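# Load an aluminum blank into the vise, clear parts, tidy blanks

## Task

Place one plain gray aluminum blank flat on the two loose low bars inside the open vise, with both bars finishing upright between the jaws. Press the blank's long side against the fixed jaw (the end block without hoses) and its short end against the work stop (the short rod between the jaws). Put every finished part flat in the black outfeed tray with its pocket facing up. Every other blank, aluminum or brass, must finish entirely on the infeed plate (the one with short pins), not stacked on another blank and not sitting on the pins. Each blank must finish with the same face up as at the start, or flipped upside down.

## Robot and tools

Robot: two Franka FR3 arms, left_arm and right_arm, each with a Robotiq 140 two-finger gripper and a wrist camera. The left gripper's fingers can fold at a hinge. A grip in the fingertip quarter of the pads squeezes normally. Nearer the palm, the fingers may wrap the part and pull it inward, giving a loose grip on narrow parts, an over-tight grip on wide ones, or a hold that later slips. Pressing its tips into a surface also folds them easily, so a descent can pass a surface almost unnoticed. The right gripper's fingers are rigid.

Frames: the scene frame has its origin at table height midway between the nominal bases, +z up, +x out over the table, left_arm toward +y (not the image side). Measured bases: left_arm at (+0.008, +0.343, +0.030) m, right_arm at (+0.048, -0.439, +0.030) m, each yawed very slightly. Hand positions (metres) and quaternions (wxyz) in results are in each arm's own base frame; fixed cameras and the table use the scene frame. end_effector_position is the point between the pads when closed; fingertips reach about 33 mm beyond it (9 mm when fully open). The gripper's fingers point along its +z; they open and close along its y.

Row layout (used by execute_actions and move): one flat list of 20 numbers, each in [-1, 1], covering both arms even if one is idle. For left_arm: 7 joint numbers, then gripper position, force_limit, speed; then the same 10 for right_arm. Joint order within each arm: elbow, waist, upper arm roll, shoulder, wrist pitch, forearm roll, wrist roll. Joint numbers are offsets, not poses: they count from the arm's Joint targets as they were when the action (or move) began, so the same offset repeated moves the joint further. Scale: 1.0 equals 1.632 rad for waist, shoulder, upper arm roll and elbow; 3.472 rad for forearm roll; 2.955 for wrist pitch; 4.439 for wrist roll. Send 0 for all of an arm's joints to hold it at its targets. Stated joint ranges (rad): waist -2.901 to 2.901, shoulder -1.836 to 1.836, upper arm roll -2.901 to 2.901, elbow -3.077 to -0.117, forearm roll -2.876 to 2.876, wrist pitch 0.440 to 4.622, wrist roll -3.051 to 3.051. An action asking more than 0.018 rad beyond a range end is refused for both arms. Keep commands over 0.05 rad inside the ends: crossing an end is a torque fault.

Gripper numbers are absolute commands, not offsets. position: +1 fully open (140 mm), about -0.8 pads touching, -1 closes until blocked. force_limit: grip force after a slow close on parts up to 40 mm, roughly 14 N at -1, 40 N at 0, 58 N at +1. speed: finger speed, about 30 mm/s at -1, 140 at 0, 250 at +1; faster closes grip harder. Both start at +1. To leave a gripper unchanged, resend its last three numbers. To grip harder, raise force_limit and switch position between -1 and -0.98; to soften, open and reclose slowly.

Tools:
execute_actions(actions, cameras): actions is a list of actions, each a table of up to 15 rows at 1/30 s per row; a short table repeats its last row. An empty list returns state and images. cameras: names, ["all"], or [].
move(target, speed, blend, blocking, cameras): target is one row or up to 15 rows; all offsets count from the same starting Joint targets. speed is the top joint speed in rad/s, 0.01 to 5.26, default 0.5, one value or one per target. blend (rad) rounds corners; 0 stops at each target. blocking=false returns after about 0.5 s while the move continues. No obstacle avoidance. The result adds a move: line (done, off_target, moving, held, fault; limits=held if steps were withheld).
wait(seconds 0 to 10), stop() to brake a move, zoom_image(camera, region [x0, y0, x1, y1] in pixels, at most 504 each way) on cam_high, cam_left_wrist or cam_right_wrist, clear_fault(arm) after a reported torque or force fault, read_manual(section), finished_scene(scene 1 or 2) when the goal holds with the robot idle.

Results: Joint positions, velocities, torques, external torques and Joint targets per arm in the joint order above. object_status: 0 moving, 1 blocked opening, 2 blocked closing (a grip), 3 reached target or pads met. position_measured is in counts: 3 open, ~75 at 100 mm, 139 at 60 mm, 200 at 20 mm, 230 pads met. Flange force is in gripper axes and includes held weight. "joint sent to its limit" and "joint command not followed" flag clamped commands.

Avoid: any outside force of 40 N on an arm or its load, or joint contact torques over 35/35/32/30/12/12/12 N m (waist, shoulder, upper arm roll, elbow, forearm roll, wrist pitch, wrist roll) — these stop the arm until clear_fault. Don't let the arms or grippers touch each other. Don't drop parts, release moving parts, slam into the vise or table, or hard-grip a part still resting on something. Nothing may fall off the table. Long stretched holds heat motors and can trigger an over-temperature stop.

Each tool is called after "Request:" as name(argument=value, ...), one argument or row to a line, values as JSON.

## Session

Request:
execute_actions(
  actions=[],
)

Scene clock: 0.00 s.
left_arm: end_effector_position=(+0.1610, -0.0614, +0.1447) position_measured=3 object_status=3 end_effector_quat_wxyz=(-0.222, +0.820, -0.067, -0.523) | right_arm: end_effector_position=(+0.7999, +0.2658, +0.2447) position_measured=3 object_status=3 end_effector_quat_wxyz=(-0.224, +0.738, -0.606, +0.194)
Joint names: [elbow, waist, upper arm roll, shoulder, wrist pitch, forearm roll, wrist roll]
Joint positions: left_arm=[-2.31 -0.419 -0.022 0.257 1.36 0.043 -1.872] | right_arm=[-1.614 0.452 -0.132 0.476 2.679 -0.096 0.23]
Joint velocities: within noise
Joint torques (N m): no reading
External joint torques (N m): no reading
Flange force (N): no reading
Joint targets: left_arm=[-2.310 -0.419 -0.022 0.257 1.360 0.043 -1.872] | right_arm=[-1.614 0.452 -0.132 0.476 2.679 -0.096 0.230]
Tool commands: left_gripper/position=+1.0 left_gripper/force_limit=+1.0 left_gripper/speed=+1.0 right_gripper/position=+1.0 right_gripper/force_limit=+1.0 right_gripper/speed=+1.0

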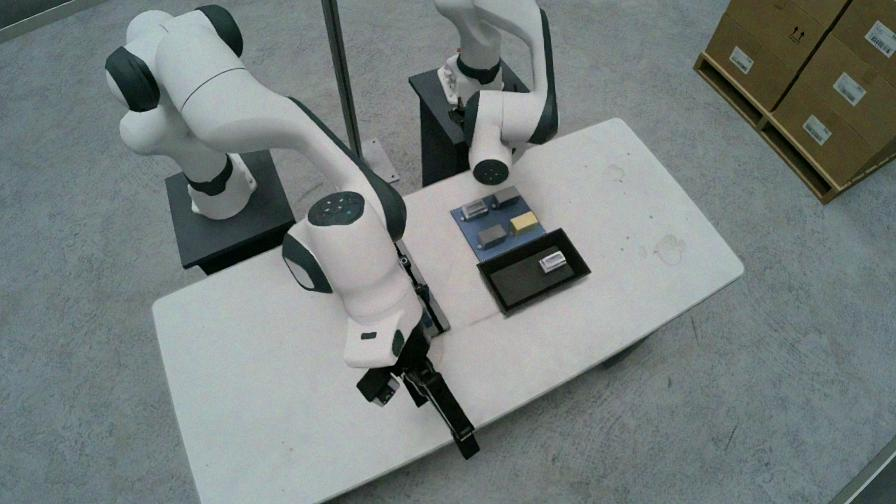

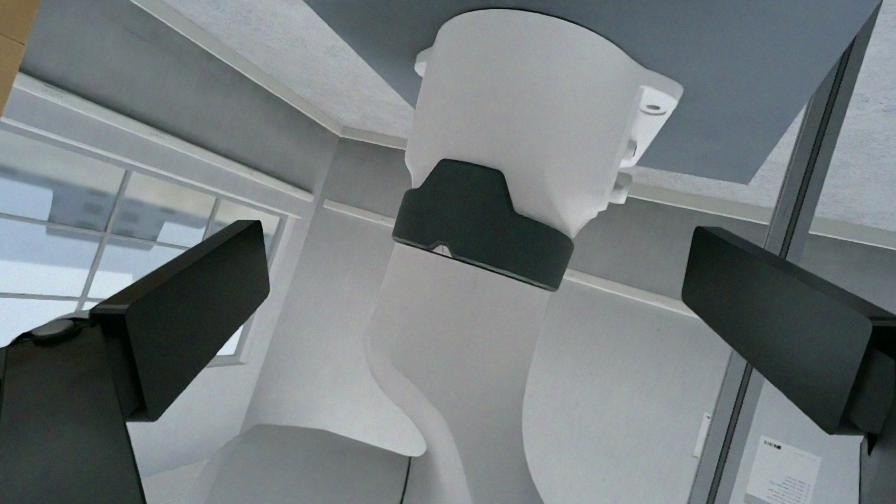

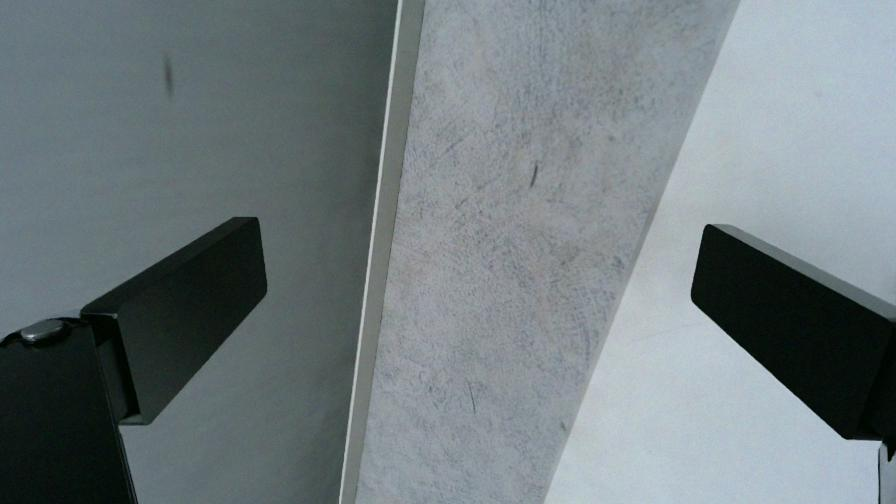

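Request:
zoom_image(
  camera="cam_high",
  region=[380, 160, 620, 350],
)

Scaled by 2.100 from the camera's 896x504 image, which has a finer 1280x720 frame.

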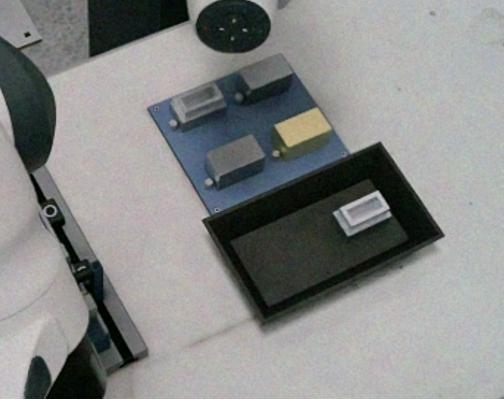

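Request:
move(
  target=[
    [0,0,0,0,0,0,0,1,1,1,-0.359,-0.705,0.08,-0.475,-0.23,0.0276,-0.05,1,1,1],
    [0.5,-0.019,0.013,-0.0435,0.1083,-0.0124,-0.0288,1,1,1,-0.359,-0.705,0.08,-0.475,-0.23,0.0276,-0.05,1,1,1],
  ],
  speed=1.0,
  blend=[0.3,0],
  cameras=["all"],
)

Scene clock: 29.93 s.
left_arm: end_effector_position=(+0.5561, -0.2675, +0.3498) position_measured=3 object_status=3 end_effector_quat_wxyz=(-0.002, +1.000, -0.013, +0.000) | right_arm: end_effector_position=(+0.3789, -0.3204, +0.3051) position_measured=3 object_status=3 end_effector_quat_wxyz=(+0.021, -0.416, +0.908, -0.047)
Joint names: [elbow, waist, upper arm roll, shoulder, wrist pitch, forearm roll, wrist roll]
Joint positions: left_arm=[-1.495 -0.448 -0.002 0.185 1.677 0.004 -1.995] | right_arm=[-2.199 -0.698 -0.003 -0.298 2.003 -0.003 0.011]
Joint velocities: left_arm=[0 0 -0.002 0 0.001 0 -0.006] | right_arm=[within noise]
Joint torques (N m): left_arm=[24.67 -0.03 1.19 -38.23 2.93 0.64 -0.27] | right_arm=[26.06 -0.89 0.73 -22.65 2.52 1.1 -0.23]
External joint torques (N m): left_arm=[0.27 -0.18 0.88 0.25 0.34 -0.29 -0.27] | right_arm=[1.07 -0.86 1.01 -0.37 -0.29 0.4 -0.22]
Flange force (N): left_arm=[1.6 0.7 0.0] | right_arm=[-0.3 -2.3 -3.0]
Joint targets: left_arm=[-1.494 -0.450 -0.001 0.186 1.680 0.000 -2.000] | right_arm=[-2.200 -0.699 -0.001 -0.299 1.999 -0.001 0.008]
move: done
camera_calibration:
cam_left_wrist: T_world_to_cam=[[-0.027466, -0.999617, -0.00334812, -0.243949], [-0.940251, 0.0246975, 0.339585, 0.418756], [-0.339372, 0.0124751, -0.940569, 0.663995], [0, 0, 0, 1]] pos_world=[0.612377, -0.262482, 0.481513]
cam_right_wrist: T_world_to_cam=[[-0.764607, 0.635107, -0.109613, 0.536151], [0.570989, 0.746411, 0.341821, -0.0773595], [0.298909, 0.198771, -0.933351, 0.370765], [0, 0, 0, 1]] pos_world=[0.343291, -0.356468, 0.431266]

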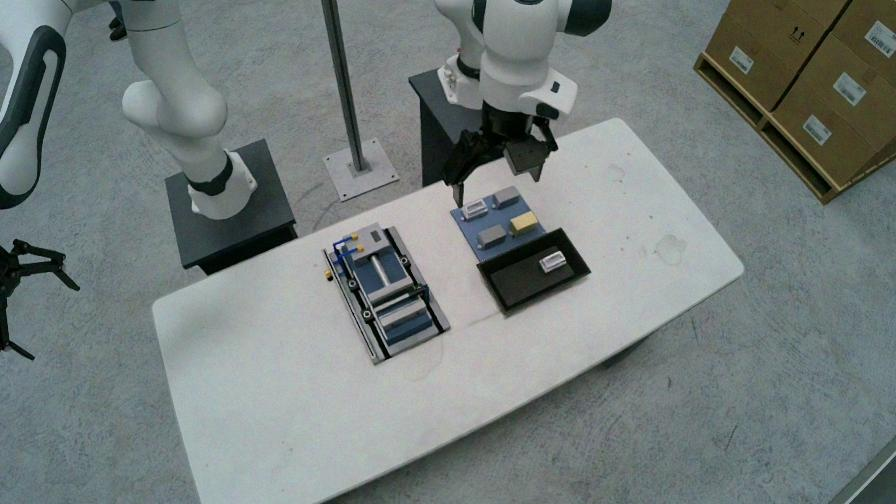

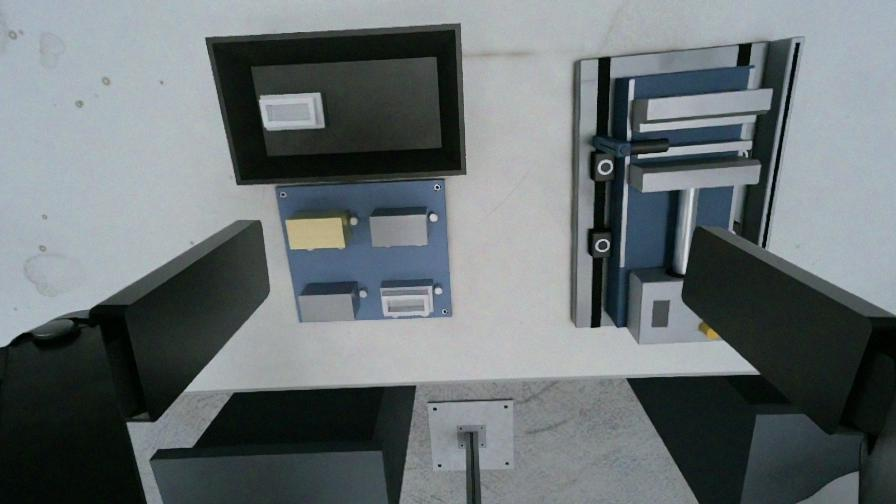

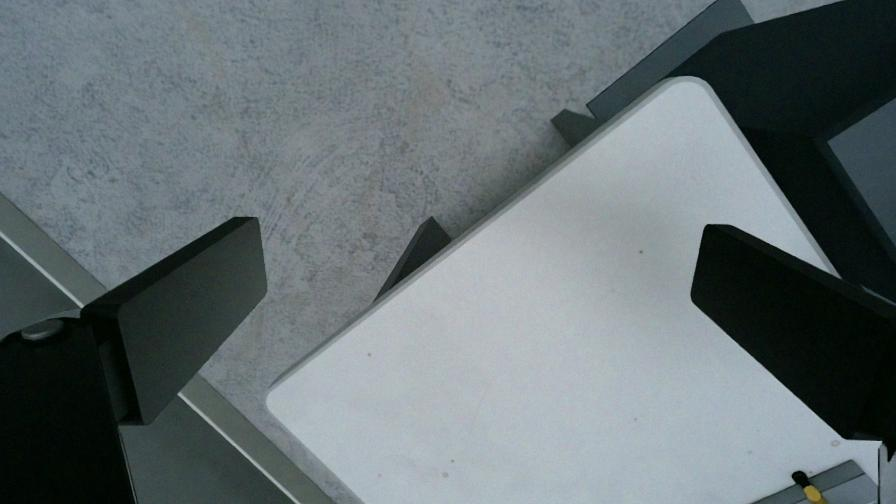

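Request:
zoom_image(
  camera="cam_left_wrist",
  region=[560, 20, 820, 350],
)

Request:
zoom_image(
  camera="cam_left_wrist",
  region=[195, 20, 475, 330],
)

Request:
zoom_image(
  camera="cam_high",
  region=[310, 210, 460, 370],
)

Scaled by 1.527 from the camera's 896x504 image, which has a finer 1280x720 frame.

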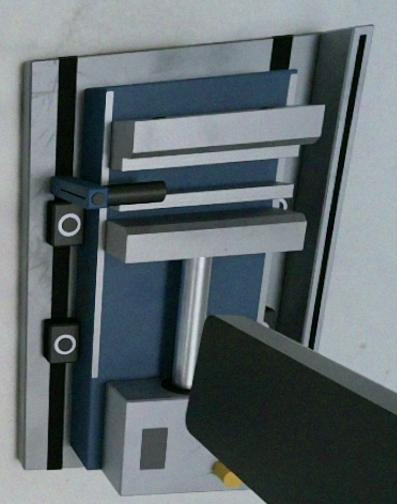

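Scaled by 1.626 from the camera's 896x504 image, which has a finer 1280x720 frame.

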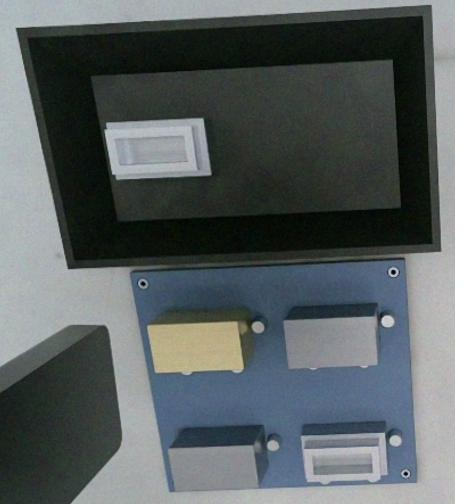

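Scaled by 3.150 from the camera's 896x504 image, which has a finer 1280x720 frame.

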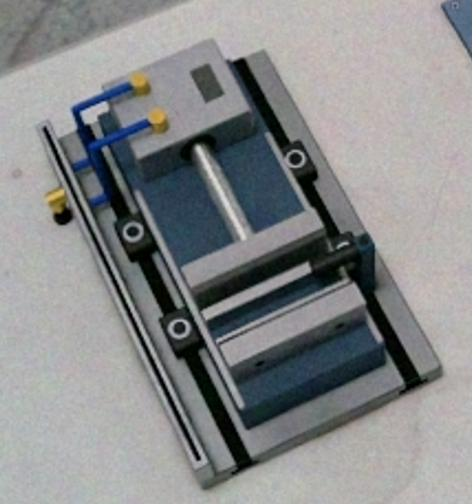

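Request:
move(
  target=[-0.6728,-0.038,0,-0.2444,0.2365,0,0.3352,0.1,-1,0,0,0,0,0,0,0,0,1,1,1],
  speed=1.0,
  cameras=["cam_left_wrist","cam_high"],
)

Scene clock: 61.00 s.
left_arm: end_effector_position=(+0.3717, -0.2081, +0.1193) position_measured=117 object_status=3 end_effector_quat_wxyz=(-0.001, +0.708, -0.706, -0.002) | right_arm: end_effector_position=(+0.3789, -0.3204, +0.3051) position_measured=3 object_status=3 end_effector_quat_wxyz=(+0.021, -0.416, +0.908, -0.047)
Joint names: [elbow, waist, upper arm roll, shoulder, wrist pitch, forearm roll, wrist roll]
Joint positions: left_arm=[-2.591 -0.51 -0.002 -0.211 2.376 0.004 -0.517] | right_arm=[-2.199 -0.698 -0.003 -0.298 2.003 -0.003 0.011]
Joint velocities: left_arm=[0 0 0 0.001 0.001 0 0.007] | right_arm=[within noise]
Joint torques (N m): left_arm=[21.25 0.04 0.65 -22.58 2.94 0.32 0.16] | right_arm=[26.13 -0.87 0.64 -22.61 2.5 1.11 -0.25]
External joint torques (N m): left_arm=[-0.37 0.16 0.96 -0.47 0.34 -0.21 0.16] | right_arm=[1.06 -0.77 1.01 -0.2 -0.31 0.41 -0.24]
Flange force (N): left_arm=[-2.8 1.4 0.4] | right_arm=[-0.4 -2.8 -3.0]
Joint targets: left_arm=[-2.592 -0.512 -0.001 -0.213 2.379 0.000 -0.512] | right_arm=[-2.200 -0.699 -0.001 -0.299 1.999 -0.001 0.008]
move: done
camera_calibration:
cam_left_wrist: T_world_to_cam=[[-0.999994, -0.00177803, 0.00297132, 0.377953], [-0.000651989, 0.939434, 0.342728, 0.16297], [-0.00340074, 0.342724, -0.93943, 0.327638], [0, 0, 0, 1]] pos_world=[0.379171, -0.264717, 0.250816]
Images, in order (width x height): cam_high 896x504, cam_left_wrist 896x504.

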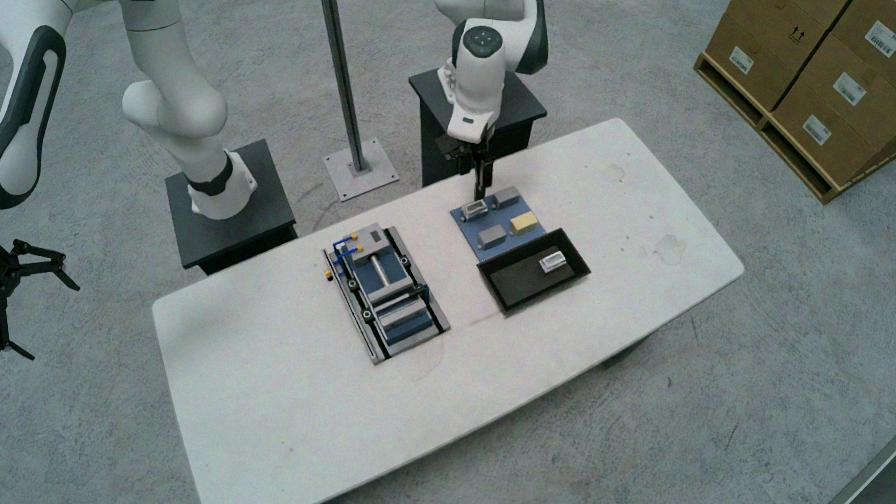

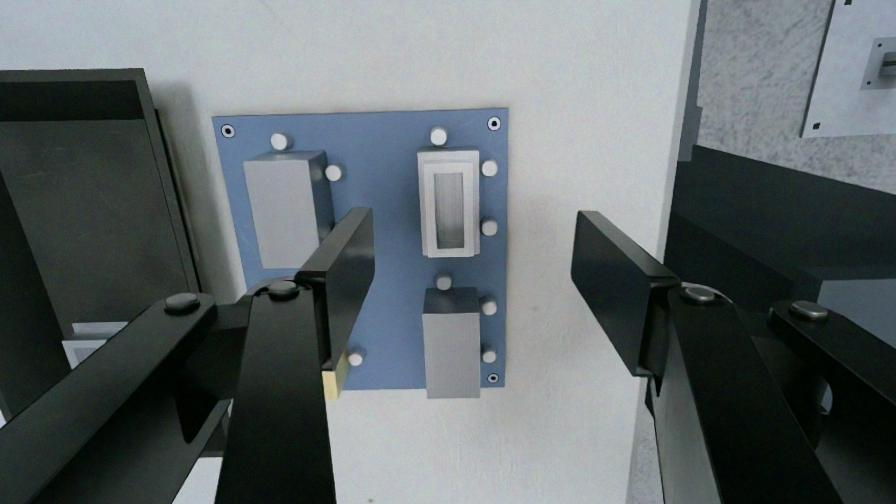

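Request:
move(
  target=[
    [-0.0313,0.0139,0,0.139,0.094,0,0.0051,0.1,-1,0,0,0,0,0,0,0,0,1,1,1],
    [-0.0313,0.0139,0,0.139,0.094,0,0.0051,-1,-0.5,-1,0,0,0,0,0,0,0,1,1,1],
  ],
  speed=0.3,
  cameras=["cam_left_wrist"],
)

Scene clock: 78.87 s.
left_arm: end_effector_position=(+0.3810, -0.2021, +0.0302) position_measured=181 object_status=0 end_effector_quat_wxyz=(-0.002, +0.708, -0.707, +0.005) | right_arm: end_effector_position=(+0.3789, -0.3204, +0.3051) position_measured=3 object_status=3 end_effector_quat_wxyz=(+0.021, -0.416, +0.908, -0.047)
Joint names: [elbow, waist, upper arm roll, shoulder, wrist pitch, forearm roll, wrist roll]
Joint positions: left_arm=[-2.64 -0.488 0 0.013 2.663 0.004 -0.493] | right_arm=[-2.199 -0.698 -0.003 -0.298 2.003 -0.003 0.011]
Joint torques (N m): left_arm=[15.06 -0.19 0.07 -24.26 1.58 0.15 0.13] | right_arm=[26.12 -0.92 0.64 -22.64 2.5 1.12 -0.23]
External joint torques (N m): left_arm=[-2.77 -0.05 0.19 1.88 -1.04 -0.21 0.13] | right_arm=[1.02 -0.72 1.12 -0.2 -0.32 0.43 -0.22]
Flange force (N): left_arm=[-2.1 2.9 2.6] | right_arm=[-0.6 -2.7 -2.9]
Joint targets: left_arm=[-2.643 -0.489 -0.001 0.014 2.657 0.000 -0.489] | right_arm=[-2.200 -0.699 -0.001 -0.299 1.999 -0.001 0.008]
move: done
camera_calibration:
cam_left_wrist: T_world_to_cam=[[-0.999954, -0.000403353, -0.00958085, 0.38823], [-0.00359096, 0.942167, 0.335124, 0.189762], [0.00889159, 0.335143, -0.942125, 0.235731], [0, 0, 0, 1]] pos_world=[0.386797, -0.257634, 0.162214]
Images, in order (width x height): cam_left_wrist 896x504.

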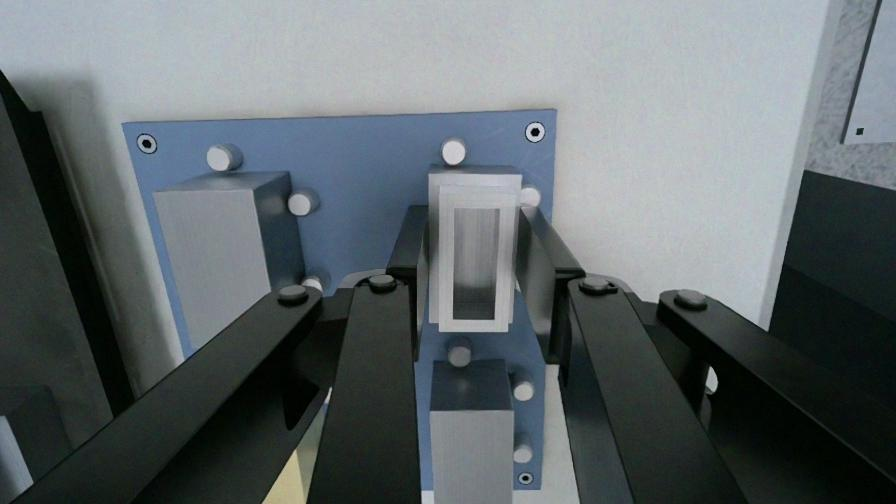

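Request:
move(
  target=[
    [0.0396,0.0009,0,-0.1308,-0.0941,0,0.0003,-1,-0.5,-1,0,0,0,0,0,0,0,1,1,1],
    [0.4696,0.0956,0,0.1993,-0.1493,0,0.0352,-1,-0.5,-1,0,0,0,0,0,0,0,1,1,1],
  ],
  speed=[0.3,0.6],
  blend=[0.05,0],
  cameras=["cam_left_wrist","cam_high"],
)

Scene clock: 88.07 s.
left_arm: end_effector_position=(+0.5920, -0.2047, +0.1189) position_measured=181 object_status=2 end_effector_quat_wxyz=(-0.001, +0.708, -0.706, -0.001) | right_arm: end_effector_position=(+0.3789, -0.3204, +0.3051) position_measured=3 object_status=3 end_effector_quat_wxyz=(+0.021, -0.416, +0.908, -0.047)
Joint names: [elbow, waist, upper arm roll, shoulder, wrist pitch, forearm roll, wrist roll]
Joint positions: left_arm=[-1.879 -0.334 0 0.339 2.217 0.004 -0.338] | right_arm=[-2.199 -0.698 -0.003 -0.298 2.003 -0.003 0.011]
Joint velocities: left_arm=[0.002 0.001 0.001 -0.001 0 -0.001 0.005] | right_arm=[within noise]
Joint torques (N m): left_arm=[24.36 0.56 0.9 -42.33 2.62 0.4 0.08] | right_arm=[26.07 -0.91 0.63 -22.58 2.51 1.12 -0.25]
External joint torques (N m): left_arm=[1.22 0.61 0.64 -0.31 0.04 -0.2 0.08] | right_arm=[0.93 -0.72 1.09 -0.06 -0.32 0.42 -0.24]
Flange force (N): left_arm=[0.3 -4.4 -1.3] | right_arm=[-0.5 -2.8 -2.6]
Joint targets: left_arm=[-1.877 -0.333 -0.001 0.339 2.215 0.000 -0.333] | right_arm=[-2.200 -0.699 -0.001 -0.299 1.999 -0.001 0.008]
move: done
camera_calibration:
cam_left_wrist: T_world_to_cam=[[-0.999998, -0.00107837, 0.00162988, 0.598581], [-0.000456499, 0.939803, 0.341717, 0.160102], [-0.00190026, 0.341715, -0.939802, 0.325709], [0, 0, 0, 1]] pos_world=[0.599272, -0.261119, 0.250416]
Images, in order (width x height): cam_high 896x504, cam_left_wrist 896x504.

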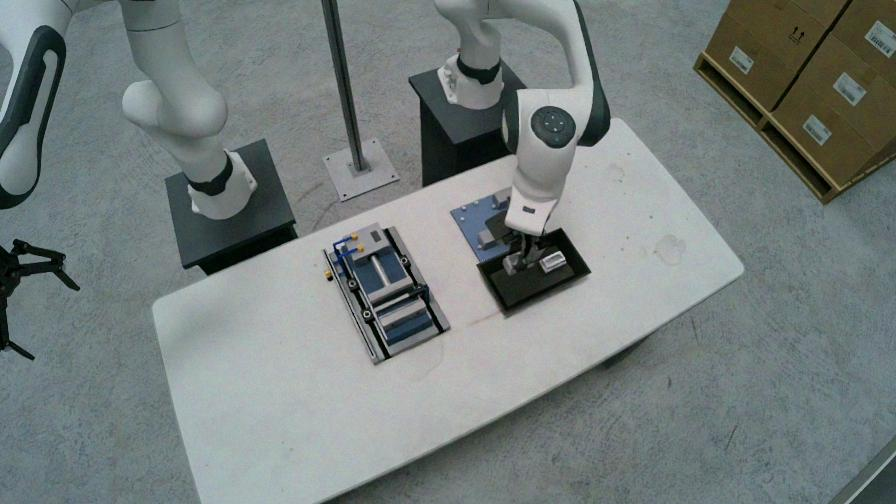

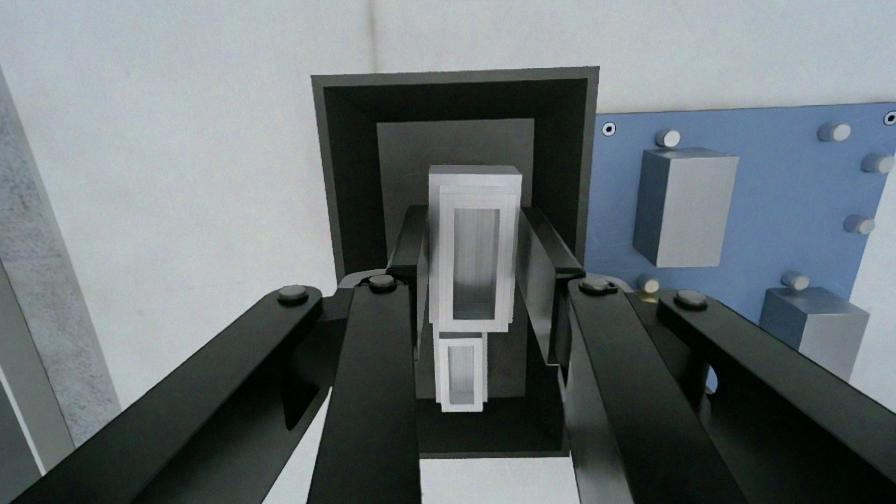

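Request:
move(
  target=[-0.0349,0.0072,0,0.0782,0.0628,0,0.0026,-1,-0.5,-1,0,0,0,0,0,0,0,1,1,1],
  speed=0.2,
  cameras=["cam_left_wrist"],
)

Scene clock: 97.80 s.
left_arm: end_effector_position=(+0.5916, -0.1974, +0.0330) position_measured=181 object_status=2 end_effector_quat_wxyz=(-0.001, +0.707, -0.707, -0.001) | right_arm: end_effector_position=(+0.3789, -0.3204, +0.3051) position_measured=3 object_status=3 end_effector_quat_wxyz=(+0.021, -0.416, +0.908, -0.047)
Joint names: [elbow, waist, upper arm roll, shoulder, wrist pitch, forearm roll, wrist roll]
Joint positions: left_arm=[-1.933 -0.323 0 0.465 2.396 0.003 -0.326] | right_arm=[-2.199 -0.698 -0.003 -0.298 2.003 -0.003 0.011]
Joint velocities: left_arm=[0.001 -0.001 -0.001 0.001 0.005 0 0.003] | right_arm=[within noise]
Joint torques (N m): left_arm=[21.15 0.75 0.82 -42.91 3.3 0.37 0.06] | right_arm=[26.08 -0.87 0.69 -22.67 2.51 1.11 -0.24]
External joint torques (N m): left_arm=[-0.25 0.99 0.61 1 0.71 -0.14 0.06] | right_arm=[0.96 -0.82 1 -0.22 -0.32 0.41 -0.23]
Flange force (N): left_arm=[-1.4 -0.8 3.2] | right_arm=[-0.3 -2.4 -2.8]
Joint targets: left_arm=[-1.934 -0.321 -0.001 0.467 2.401 0.000 -0.322] | right_arm=[-2.200 -0.699 -0.001 -0.299 1.999 -0.001 0.008]
move: done
camera_calibration:
cam_left_wrist: T_world_to_cam=[[-0.999998, 0.000435281, 0.00185567, 0.598572], [0.00104219, 0.940017, 0.341127, 0.181719], [-0.00159588, 0.341128, -0.940015, 0.242249], [0, 0, 0, 1]] pos_world=[0.598768, -0.253718, 0.164618]
Images, in order (width x height): cam_left_wrist 896x504.

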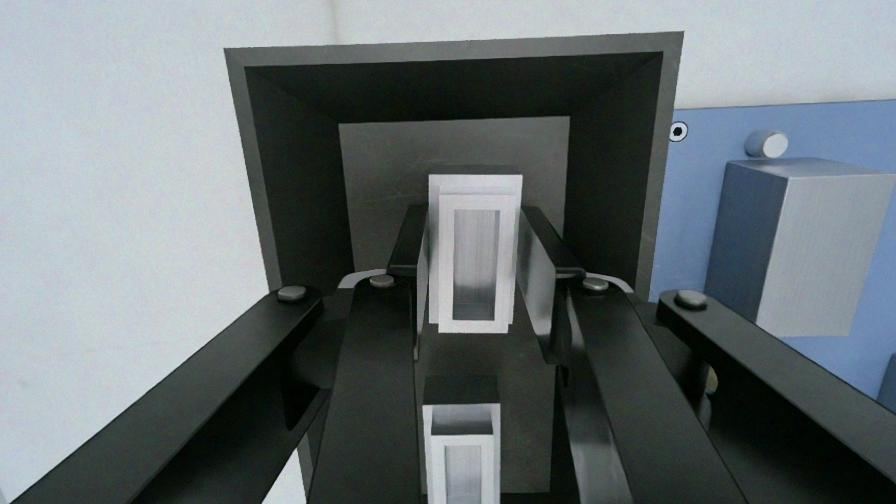

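Request:
execute_actions(
  actions=[
    [[0,0,0,0.0017,0.001,0,0,-1,-0.5,-1,0,0,0,0,0,0,0,1,1,1]],
    [[0,0,0,0.0017,0.001,0,0,-1,-0.5,-1,0,0,0,0,0,0,0,1,1,1]],
    [[0,0,0,0.0017,0.001,0,0,-1,-0.5,-1,0,0,0,0,0,0,0,1,1,1]],
  ],
)

Scene clock: 104.67 s.
left_arm: end_effector_position=(+0.5929, -0.1977, +0.0323) position_measured=181 object_status=2 end_effector_quat_wxyz=(-0.002, +0.707, -0.707, +0.001) | right_arm: end_effector_position=(+0.3789, -0.3204, +0.3051) position_measured=3 object_status=3 end_effector_quat_wxyz=(+0.021, -0.416, +0.908, -0.047)
Joint names: [elbow, waist, upper arm roll, shoulder, wrist pitch, forearm roll, wrist roll]
Joint positions: left_arm=[-1.933 -0.323 0 0.467 2.402 0.003 -0.325] | right_arm=[-2.199 -0.698 -0.003 -0.298 2.003 -0.003 0.011]
Joint torques (N m): left_arm=[20.1 0.68 0.93 -38.91 3.73 0.37 0.12] | right_arm=[26.05 -0.9 0.71 -22.58 2.52 1.1 -0.23]
External joint torques (N m): left_arm=[-1.34 0.76 0.59 5.21 1.12 -0.14 0.12] | right_arm=[0.96 -0.68 1.22 -0.16 -0.31 0.41 -0.22]
External joint torques at the end of the 1st action: left_arm=[-0.63 0.94 0.77 2.8 0.95 -0.13 0.16] | right_arm=[1.05 -0.77 1.12 -0.24 -0.31 0.43 -0.29]
External joint torques at the end of the 2nd action: left_arm=[-0.92 1.04 0.82 4.4 1.35 -0.14 0.17] | right_arm=[1.03 -0.69 1.05 -0.27 -0.32 0.43 -0.19]
Flange force (N): left_arm=[0.4 -5.6 11.6] | right_arm=[-0.7 -2.6 -2.7]
Flange force at the end of the 1st action (N): left_arm=[-0.8 -3.2 6.9] | right_arm=[-0.4 -2.7 -3.0]
Flange force at the end of the 2nd action (N): left_arm=[-0.3 -5.2 10.6] | right_arm=[-0.6 -2.5 -3.0]
Joint targets: left_arm=[-1.934 -0.321 -0.001 0.475 2.410 0.000 -0.322] | right_arm=[-2.200 -0.699 -0.001 -0.299 1.999 -0.001 0.008]
Step readings (joint positions of left_arm | right_arm; steps 1 to 15: 1st action; 16 to 30: 2nd action; 31 to 45: 3rd action):
0: [-1.933 -0.323 0.000 0.465 2.397 0.003 -0.325] | [-2.199 -0.698 -0.003 -0.298 2.003 -0.003 0.011]
1: [-1.933 -0.323 0.000 0.465 2.397 0.003 -0.325] | [-2.199 -0.698 -0.003 -0.298 2.003 -0.003 0.011]
2: [-1.933 -0.323 0.000 0.466 2.397 0.003 -0.325] | [-2.199 -0.698 -0.003 -0.298 2.003 -0.003 0.011]
4: [-1.933 -0.323 0.000 0.466 2.398 0.003 -0.325] | [-2.199 -0.698 -0.003 -0.298 2.003 -0.003 0.011]
8: [-1.933 -0.323 0.000 0.466 2.398 0.003 -0.325] | [-2.199 -0.698 -0.003 -0.298 2.003 -0.003 0.011]
15: [-1.933 -0.323 0.000 0.466 2.398 0.003 -0.325] | [-2.199 -0.698 -0.003 -0.298 2.003 -0.003 0.011]
16: [-1.933 -0.323 0.000 0.466 2.398 0.003 -0.325] | [-2.199 -0.698 -0.003 -0.298 2.003 -0.003 0.011]
17: [-1.933 -0.323 0.000 0.466 2.398 0.003 -0.325] | [-2.199 -0.698 -0.003 -0.298 2.003 -0.003 0.011]
19: [-1.933 -0.323 0.000 0.466 2.398 0.003 -0.325] | [-2.199 -0.698 -0.003 -0.298 2.003 -0.003 0.011]
23: [-1.933 -0.323 0.000 0.466 2.398 0.003 -0.325] | [-2.199 -0.698 -0.003 -0.298 2.003 -0.003 0.011]
30: [-1.933 -0.323 0.000 0.466 2.398 0.003 -0.325] | [-2.199 -0.698 -0.003 -0.298 2.003 -0.003 0.011]
31: [-1.933 -0.323 0.000 0.466 2.398 0.003 -0.325] | [-2.199 -0.698 -0.003 -0.298 2.003 -0.003 0.011]
32: [-1.933 -0.323 0.000 0.466 2.399 0.003 -0.325] | [-2.199 -0.698 -0.003 -0.298 2.003 -0.003 0.011]
34: [-1.933 -0.323 0.000 0.467 2.400 0.003 -0.325] | [-2.199 -0.698 -0.003 -0.298 2.003 -0.003 0.011]
38: [-1.933 -0.323 0.000 0.467 2.401 0.003 -0.325] | [-2.199 -0.698 -0.003 -0.298 2.003 -0.003 0.011]
45: [-1.933 -0.323 0.000 0.467 2.402 0.003 -0.325] | [-2.199 -0.698 -0.003 -0.298 2.003 -0.003 0.011]

Request:
move(
  target=[
    [0,0,0,-0.0037,-0.0024,0,0,-1,-0.5,-1,0,0,0,0,0,0,0,1,1,1],
    [0,0,0,-0.0037,-0.0024,0,0,-0.2,-0.5,-1,0,0,0,0,0,0,0,1,1,1],
    [0.0289,0,0,-0.0873,-0.0645,0,0,-0.2,-0.5,-1,0,0,0,0,0,0,0,1,1,1],
    [-0.2378,-0.0477,0,-0.2783,-0.0227,0,-0.0173,-0.0,-0.5,-0.5,0,0,0,0,0,0,0,1,1,1],
  ],
  speed=[0.3,0.3,0.4,0.8],
  blend=[0,0,0.05,0],
  cameras=["cam_left_wrist","cam_high"],
)

Request:
zoom_image(
  camera="cam_high",
  region=[440, 170, 600, 330],
)

Scene clock: 119.50 s.
left_arm: end_effector_position=(+0.4695, -0.1968, +0.1190) position_measured=129 object_status=3 end_effector_quat_wxyz=(+0.000, +0.705, -0.709, -0.002) | right_arm: end_effector_position=(+0.3789, -0.3204, +0.3051) position_measured=3 object_status=3 end_effector_quat_wxyz=(+0.021, -0.416, +0.908, -0.047)
Joint names: [elbow, waist, upper arm roll, shoulder, wrist pitch, forearm roll, wrist roll]
Joint positions: left_arm=[-2.321 -0.398 0 0.023 2.34 0.003 -0.395] | right_arm=[-2.199 -0.698 -0.003 -0.298 2.003 -0.003 0.011]
Joint torques (N m): left_arm=[21.63 0.04 0.64 -31.16 2.94 0.4 -0.24] | right_arm=[26.07 -0.89 0.65 -22.48 2.52 1.12 -0.25]
External joint torques (N m): left_arm=[-0.4 0.21 0.79 -0.42 0.35 -0.14 -0.24] | right_arm=[0.88 -0.83 0.97 0.09 -0.32 0.42 -0.24]
Flange force (N): left_arm=[-1.5 2.4 0.5] | right_arm=[-0.3 -3.1 -2.4]
Joint targets: left_arm=[-2.322 -0.399 -0.001 0.021 2.343 0.000 -0.398] | right_arm=[-2.200 -0.699 -0.001 -0.299 1.999 -0.001 0.008]
move: done
camera_calibration:
cam_left_wrist: T_world_to_cam=[[-0.999973, 0.0064359, 0.00348976, 0.477394], [0.00724137, 0.93966, 0.342033, 0.148884], [-0.00107789, 0.342049, -0.939682, 0.322564], [0, 0, 0, 1]] pos_world=[0.476651, -0.253306, 0.250518]
Images, in order (width x height): cam_high 896x504, cam_left_wrist 896x504.

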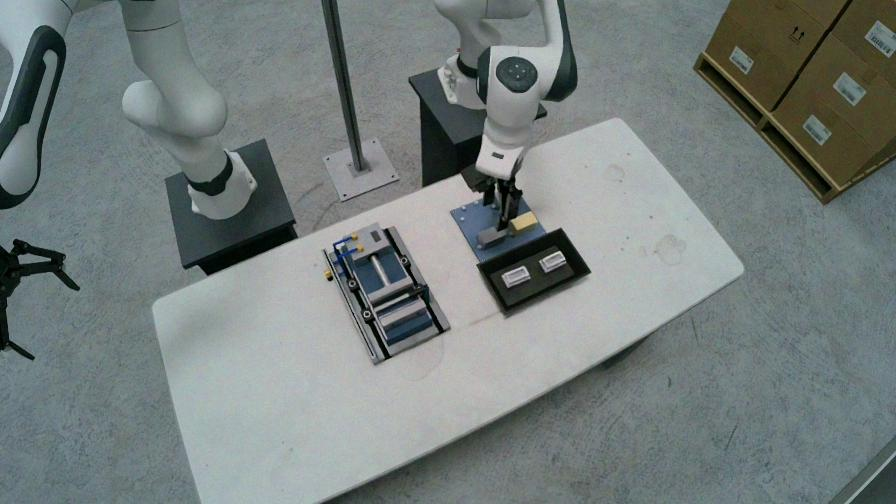

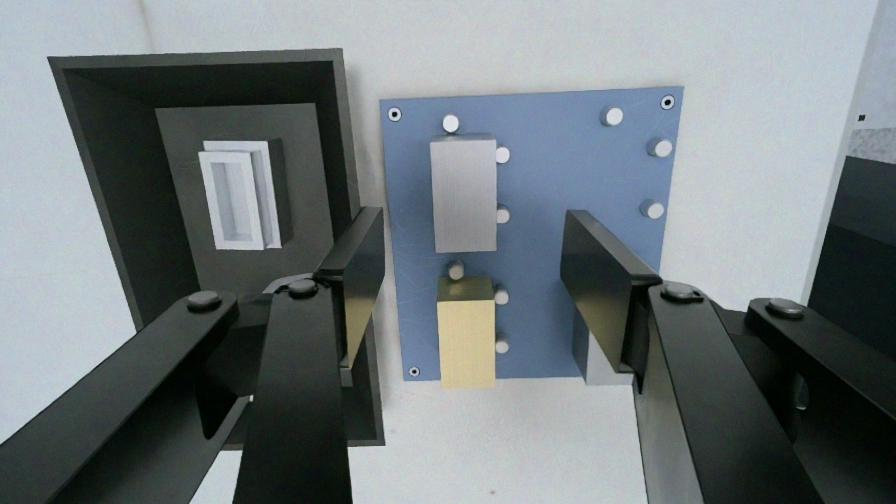

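Scaled by 3.150 from the camera's 896x504 image, which has a finer 1280x720 frame.

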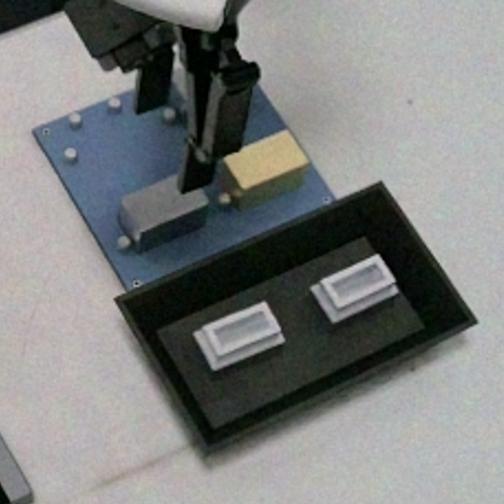

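Request:
move(
  target=[
    [-0.0254,0.0004,0,0.1071,0.0732,0,0,0,-0.5,-1,0,0,0,0,0,0,0,1,1,1],
    [-0.0254,0.0004,0,0.1071,0.0732,0,0,-1,-0.5,-1,0,0,0,0,0,0,0,1,1,1],
  ],
  speed=0.3,
  cameras=["cam_left_wrist","cam_high"],
)

Request:
zoom_image(
  camera="cam_high",
  region=[310, 210, 460, 370],
)

Scene clock: 127.43 s.
left_arm: end_effector_position=(+0.4714, -0.1978, +0.0336) position_measured=179 object_status=0 end_effector_quat_wxyz=(-0.001, +0.705, -0.709, +0.000) | right_arm: end_effector_position=(+0.3789, -0.3204, +0.3051) position_measured=3 object_status=3 end_effector_quat_wxyz=(+0.021, -0.416, +0.908, -0.047)
Joint names: [elbow, waist, upper arm roll, shoulder, wrist pitch, forearm roll, wrist roll]
Joint positions: left_arm=[-2.363 -0.398 0 0.195 2.559 0.003 -0.396] | right_arm=[-2.199 -0.698 -0.003 -0.298 2.003 -0.003 0.011]
Joint torques (N m): left_arm=[18.25 0.44 1.01 -32.38 2.51 0.29 -0.18] | right_arm=[26.08 -0.92 0.72 -22.67 2.5 1.11 -0.22]
External joint torques (N m): left_arm=[-1.07 0.57 0.95 1.36 -0.09 -0.13 -0.18] | right_arm=[0.93 -0.77 1.13 -0.14 -0.33 0.41 -0.21]
Flange force (N): left_arm=[-1.1 0.1 3.0] | right_arm=[-0.6 -2.6 -2.7]
Joint targets: left_arm=[-2.363 -0.399 -0.001 0.196 2.559 0.000 -0.398] | right_arm=[-2.200 -0.699 -0.001 -0.299 1.999 -0.001 0.008]
move: done
camera_calibration:
cam_left_wrist: T_world_to_cam=[[-0.999982, 0.00584808, -0.00109565, 0.479521], [0.00512851, 0.940562, 0.339583, 0.180325], [0.00301644, 0.339571, -0.940575, 0.240307], [0, 0, 0, 1]] pos_world=[0.477863, -0.254013, 0.165317]
Images, in order (width x height): cam_high 896x504, cam_left_wrist 896x504.

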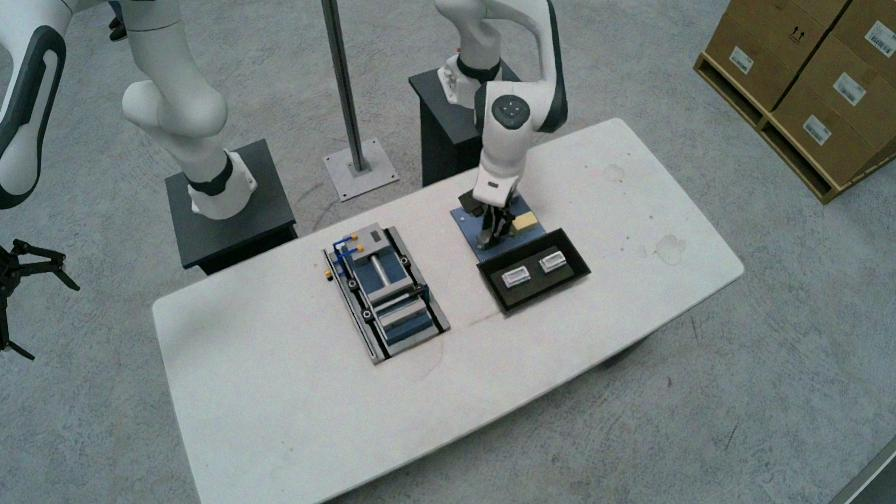

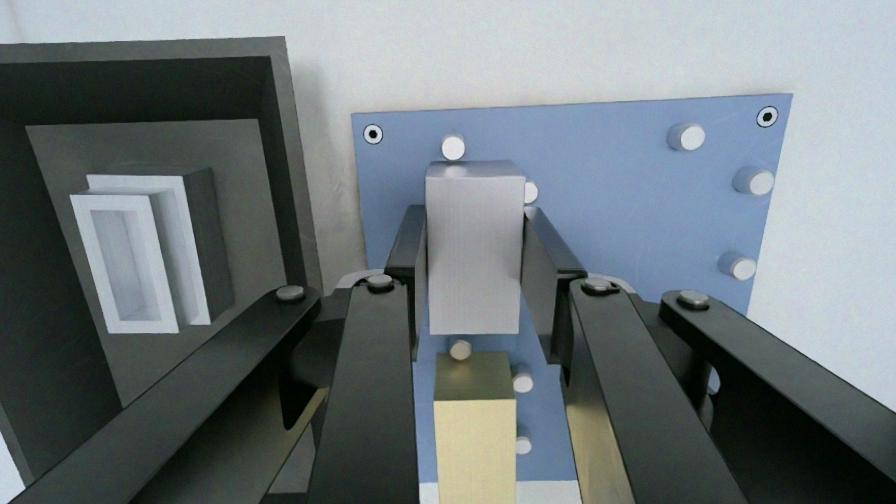

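Scaled by 3.150 from the camera's 896x504 image, which has a finer 1280x720 frame.

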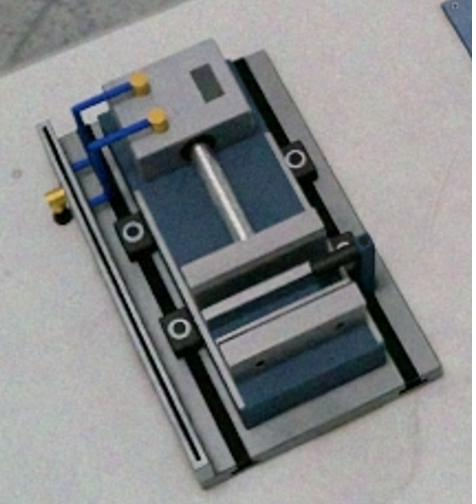

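Request:
move(
  target=[
    [0.0399,0,0,-0.1246,-0.0909,0,0,-1,-0.5,-1,0,0,0,0,0,0,0,1,1,1],
    [0.6513,-0.1916,0,0.2306,-0.2323,0,-0.0707,-1,-0.5,-1,0,0,0,0,0,0,0,1,1,1],
  ],
  speed=[0.3,0.6],
  blend=[0.05,0],
  cameras=["cam_left_wrist","cam_high"],
)

Request:
zoom_image(
  camera="cam_left_wrist",
  region=[280, 0, 680, 400],
)

Request:
zoom_image(
  camera="cam_high",
  region=[310, 210, 460, 370],
)

Scene clock: 141.70 s.
left_arm: end_effector_position=(+0.5440, -0.4698, +0.1981) position_measured=180 object_status=2 end_effector_quat_wxyz=(-0.001, +0.705, -0.710, -0.001) | right_arm: end_effector_position=(+0.3789, -0.3204, +0.3051) position_measured=3 object_status=3 end_effector_quat_wxyz=(+0.021, -0.416, +0.908, -0.047)
Joint names: [elbow, waist, upper arm roll, shoulder, wrist pitch, forearm roll, wrist roll]
Joint positions: left_arm=[-1.303 -0.712 -0.002 0.573 1.874 0.003 -0.707] | right_arm=[-2.199 -0.698 -0.003 -0.298 2.003 -0.003 0.011]
Joint velocities: left_arm=[0.001 -0.001 0 0.001 -0.001 0 -0.007] | right_arm=[within noise]
Joint torques (N m): left_arm=[26.27 0.32 1.17 -50.81 2.7 0.62 -0.25] | right_arm=[26.15 -0.95 0.72 -22.58 2.51 1.11 -0.25]
External joint torques (N m): left_arm=[1.56 0.34 0.7 -0.84 0.09 -0.13 -0.25] | right_arm=[1.02 -0.9 1.03 -0.11 -0.32 0.41 -0.24]
Flange force (N): left_arm=[4.1 -5.2 -3.1] | right_arm=[-0.3 -2.9 -2.8]
Joint targets: left_arm=[-1.300 -0.711 -0.001 0.572 1.873 0.000 -0.712] | right_arm=[-2.200 -0.699 -0.001 -0.299 1.999 -0.001 0.008]
move: done
camera_calibration:
cam_left_wrist: T_world_to_cam=[[-0.999966, 0.00806388, 0.00162935, 0.55454], [0.00813518, 0.939754, 0.341754, 0.377467], [0.00122468, 0.341756, -0.939788, 0.488962], [0, 0, 0, 1]] pos_world=[0.550851, -0.526304, 0.329616]
Images, in order (width x height): cam_high 896x504, cam_left_wrist 896x504.

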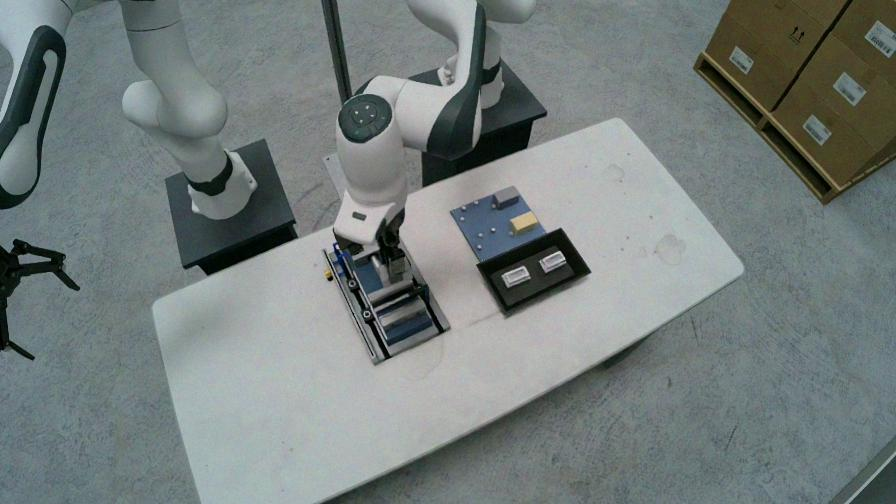

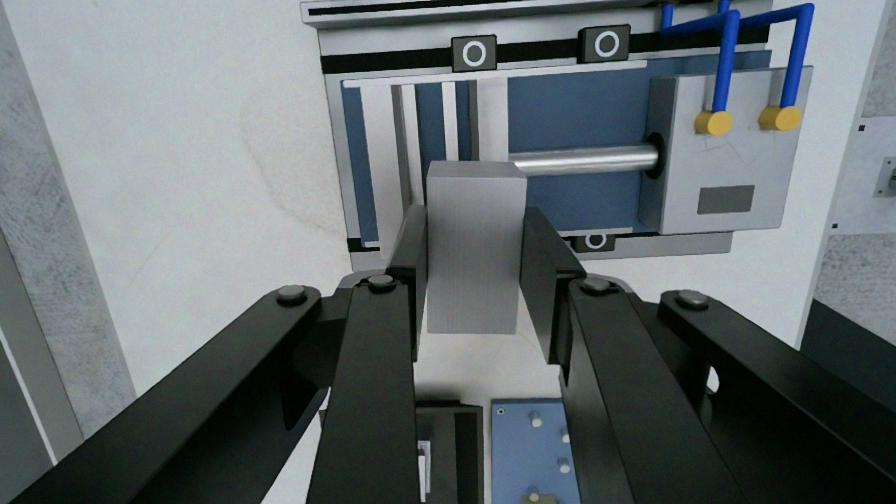

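Scaled by 1.260 from the camera's 896x504 image, which has a finer 1280x720 frame.

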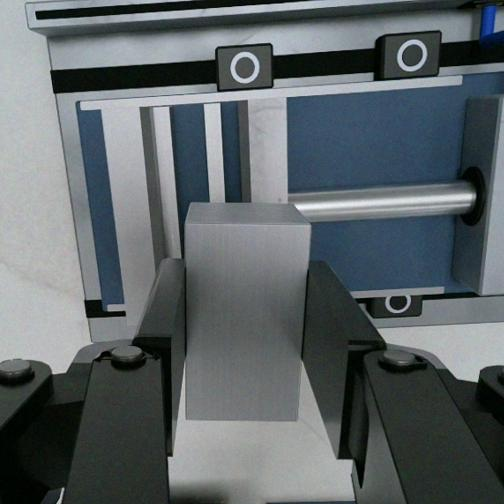

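Scaled by 3.150 from the camera's 896x504 image, which has a finer 1280x720 frame.

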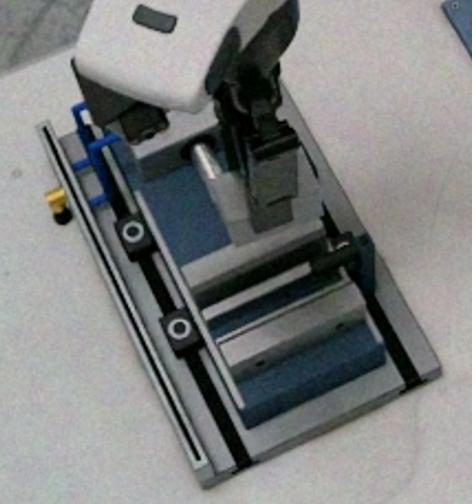

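Request:
zoom_image(
  camera="cam_left_wrist",
  region=[330, 40, 530, 180],
)

Request:
zoom_image(
  camera="cam_high",
  region=[360, 265, 450, 345],
)

Scaled by 2.520 from the camera's 896x504 image, which has a finer 1280x720 frame.

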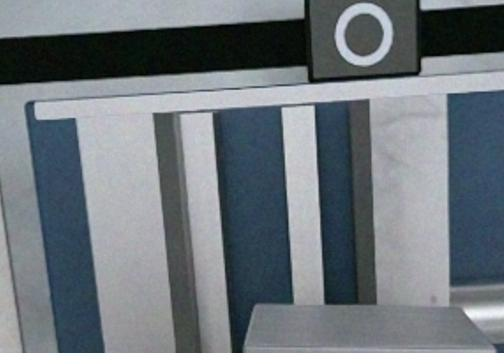

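Scaled by 5.600 from the camera's 896x504 image, which has a finer 1280x720 frame.

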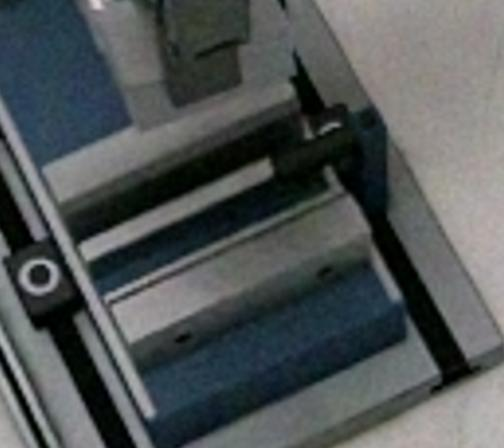

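Request:
move(
  target=[
    [0,0.2206,0,0,0,0,0,-1,-0.5,-1,0,0,0,0,0,0,0,1,1,1],
    [0,0.2206,0,0,0,0,0,-1,-0.5,-1,-0.4618,0.7347,0,-0.1423,0.3463,0,0.3521,1,1,1],
  ],
  speed=[0.6,0.9],
  blend=[0.1,0],
  cameras=["cam_right_wrist","cam_high"],
)

Request:
zoom_image(
  camera="cam_high",
  region=[360, 230, 450, 345],
)

Scene clock: 187.00 s.
left_arm: end_effector_position=(+0.6755, -0.2457, +0.1978) position_measured=180 object_status=2 end_effector_quat_wxyz=(-0.001, +0.822, -0.570, -0.002) | right_arm: end_effector_position=(+0.4199, +0.2286, +0.1986) position_measured=3 object_status=3 end_effector_quat_wxyz=(+0.285, -0.239, +0.926, +0.071)
Joint names: [elbow, waist, upper arm roll, shoulder, wrist pitch, forearm roll, wrist roll]
Joint positions: left_arm=[-1.303 -0.35 0.001 0.574 1.874 0.002 -0.709] | right_arm=[-2.952 0.498 0 -0.53 3.018 -0.002 1.566]
Joint velocities: left_arm=[within noise] | right_arm=[0 0 0.001 0 0 -0.001 0.005]
Joint torques (N m): left_arm=[26.13 0.34 0.82 -51.16 2.68 0.83 -0.19] | right_arm=[22.94 0.23 0.16 -11.62 3.66 0.73 0.1]
External joint torques (N m): left_arm=[1.44 0.57 0.46 -1.15 0.09 0.09 -0.19] | right_arm=[0.83 0.21 0.62 -0.14 0.19 0.19 0.11]
Flange force (N): left_arm=[2.6 -3.8 -3.0] | right_arm=[-2.0 2.5 0.8]
Joint targets: left_arm=[-1.300 -0.351 -0.001 0.572 1.873 0.000 -0.712] | right_arm=[-2.954 0.500 -0.001 -0.532 3.022 -0.001 1.571]
move: done
camera_calibration:
cam_right_wrist: T_world_to_cam=[[-0.491572, 0.870608, -0.0199476, 0.0208154], [0.498746, 0.300237, 0.813087, -0.435486], [0.713869, 0.389742, -0.5818, -0.137743], [0, 0, 0, 1]] pos_world=[0.32576, 0.166311, 0.274364]
Images, in order (width x height): cam_high 896x504, cam_right_wrist 896x504.

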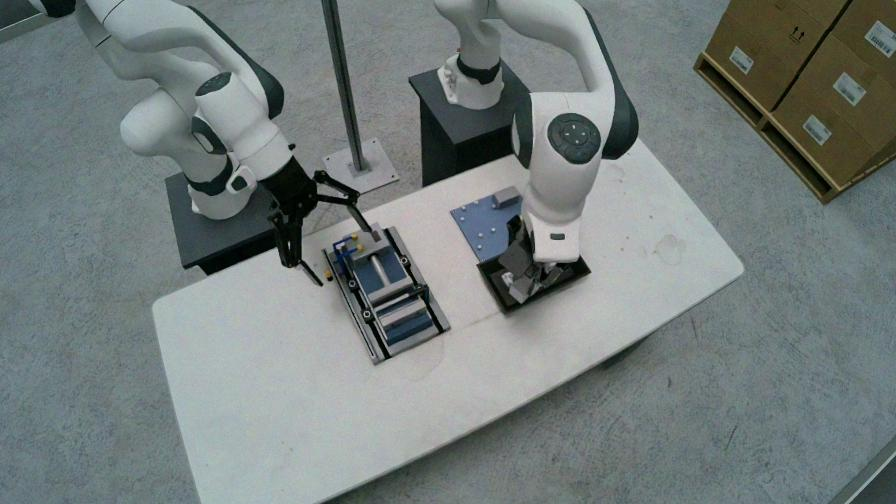

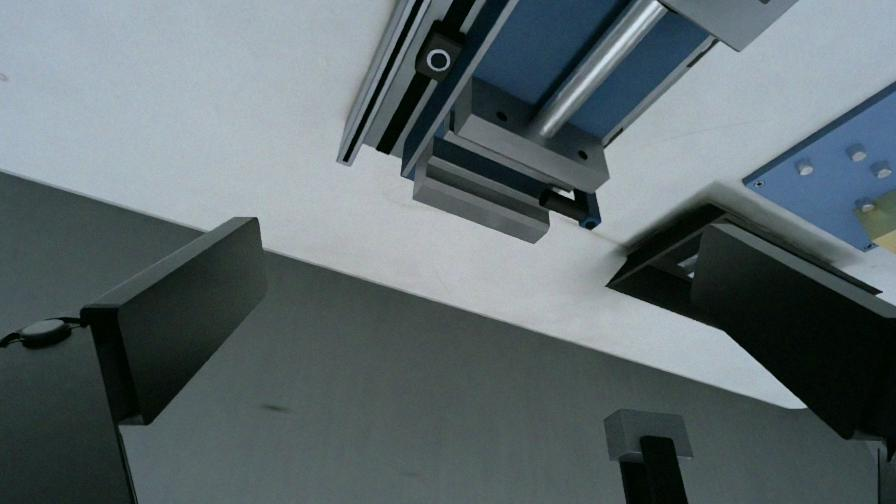

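Scaled by 4.383 from the camera's 896x504 image, which has a finer 1280x720 frame.

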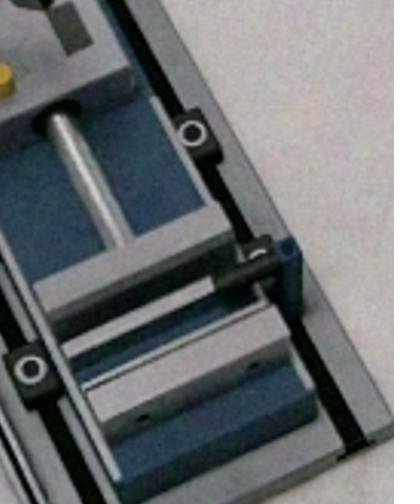

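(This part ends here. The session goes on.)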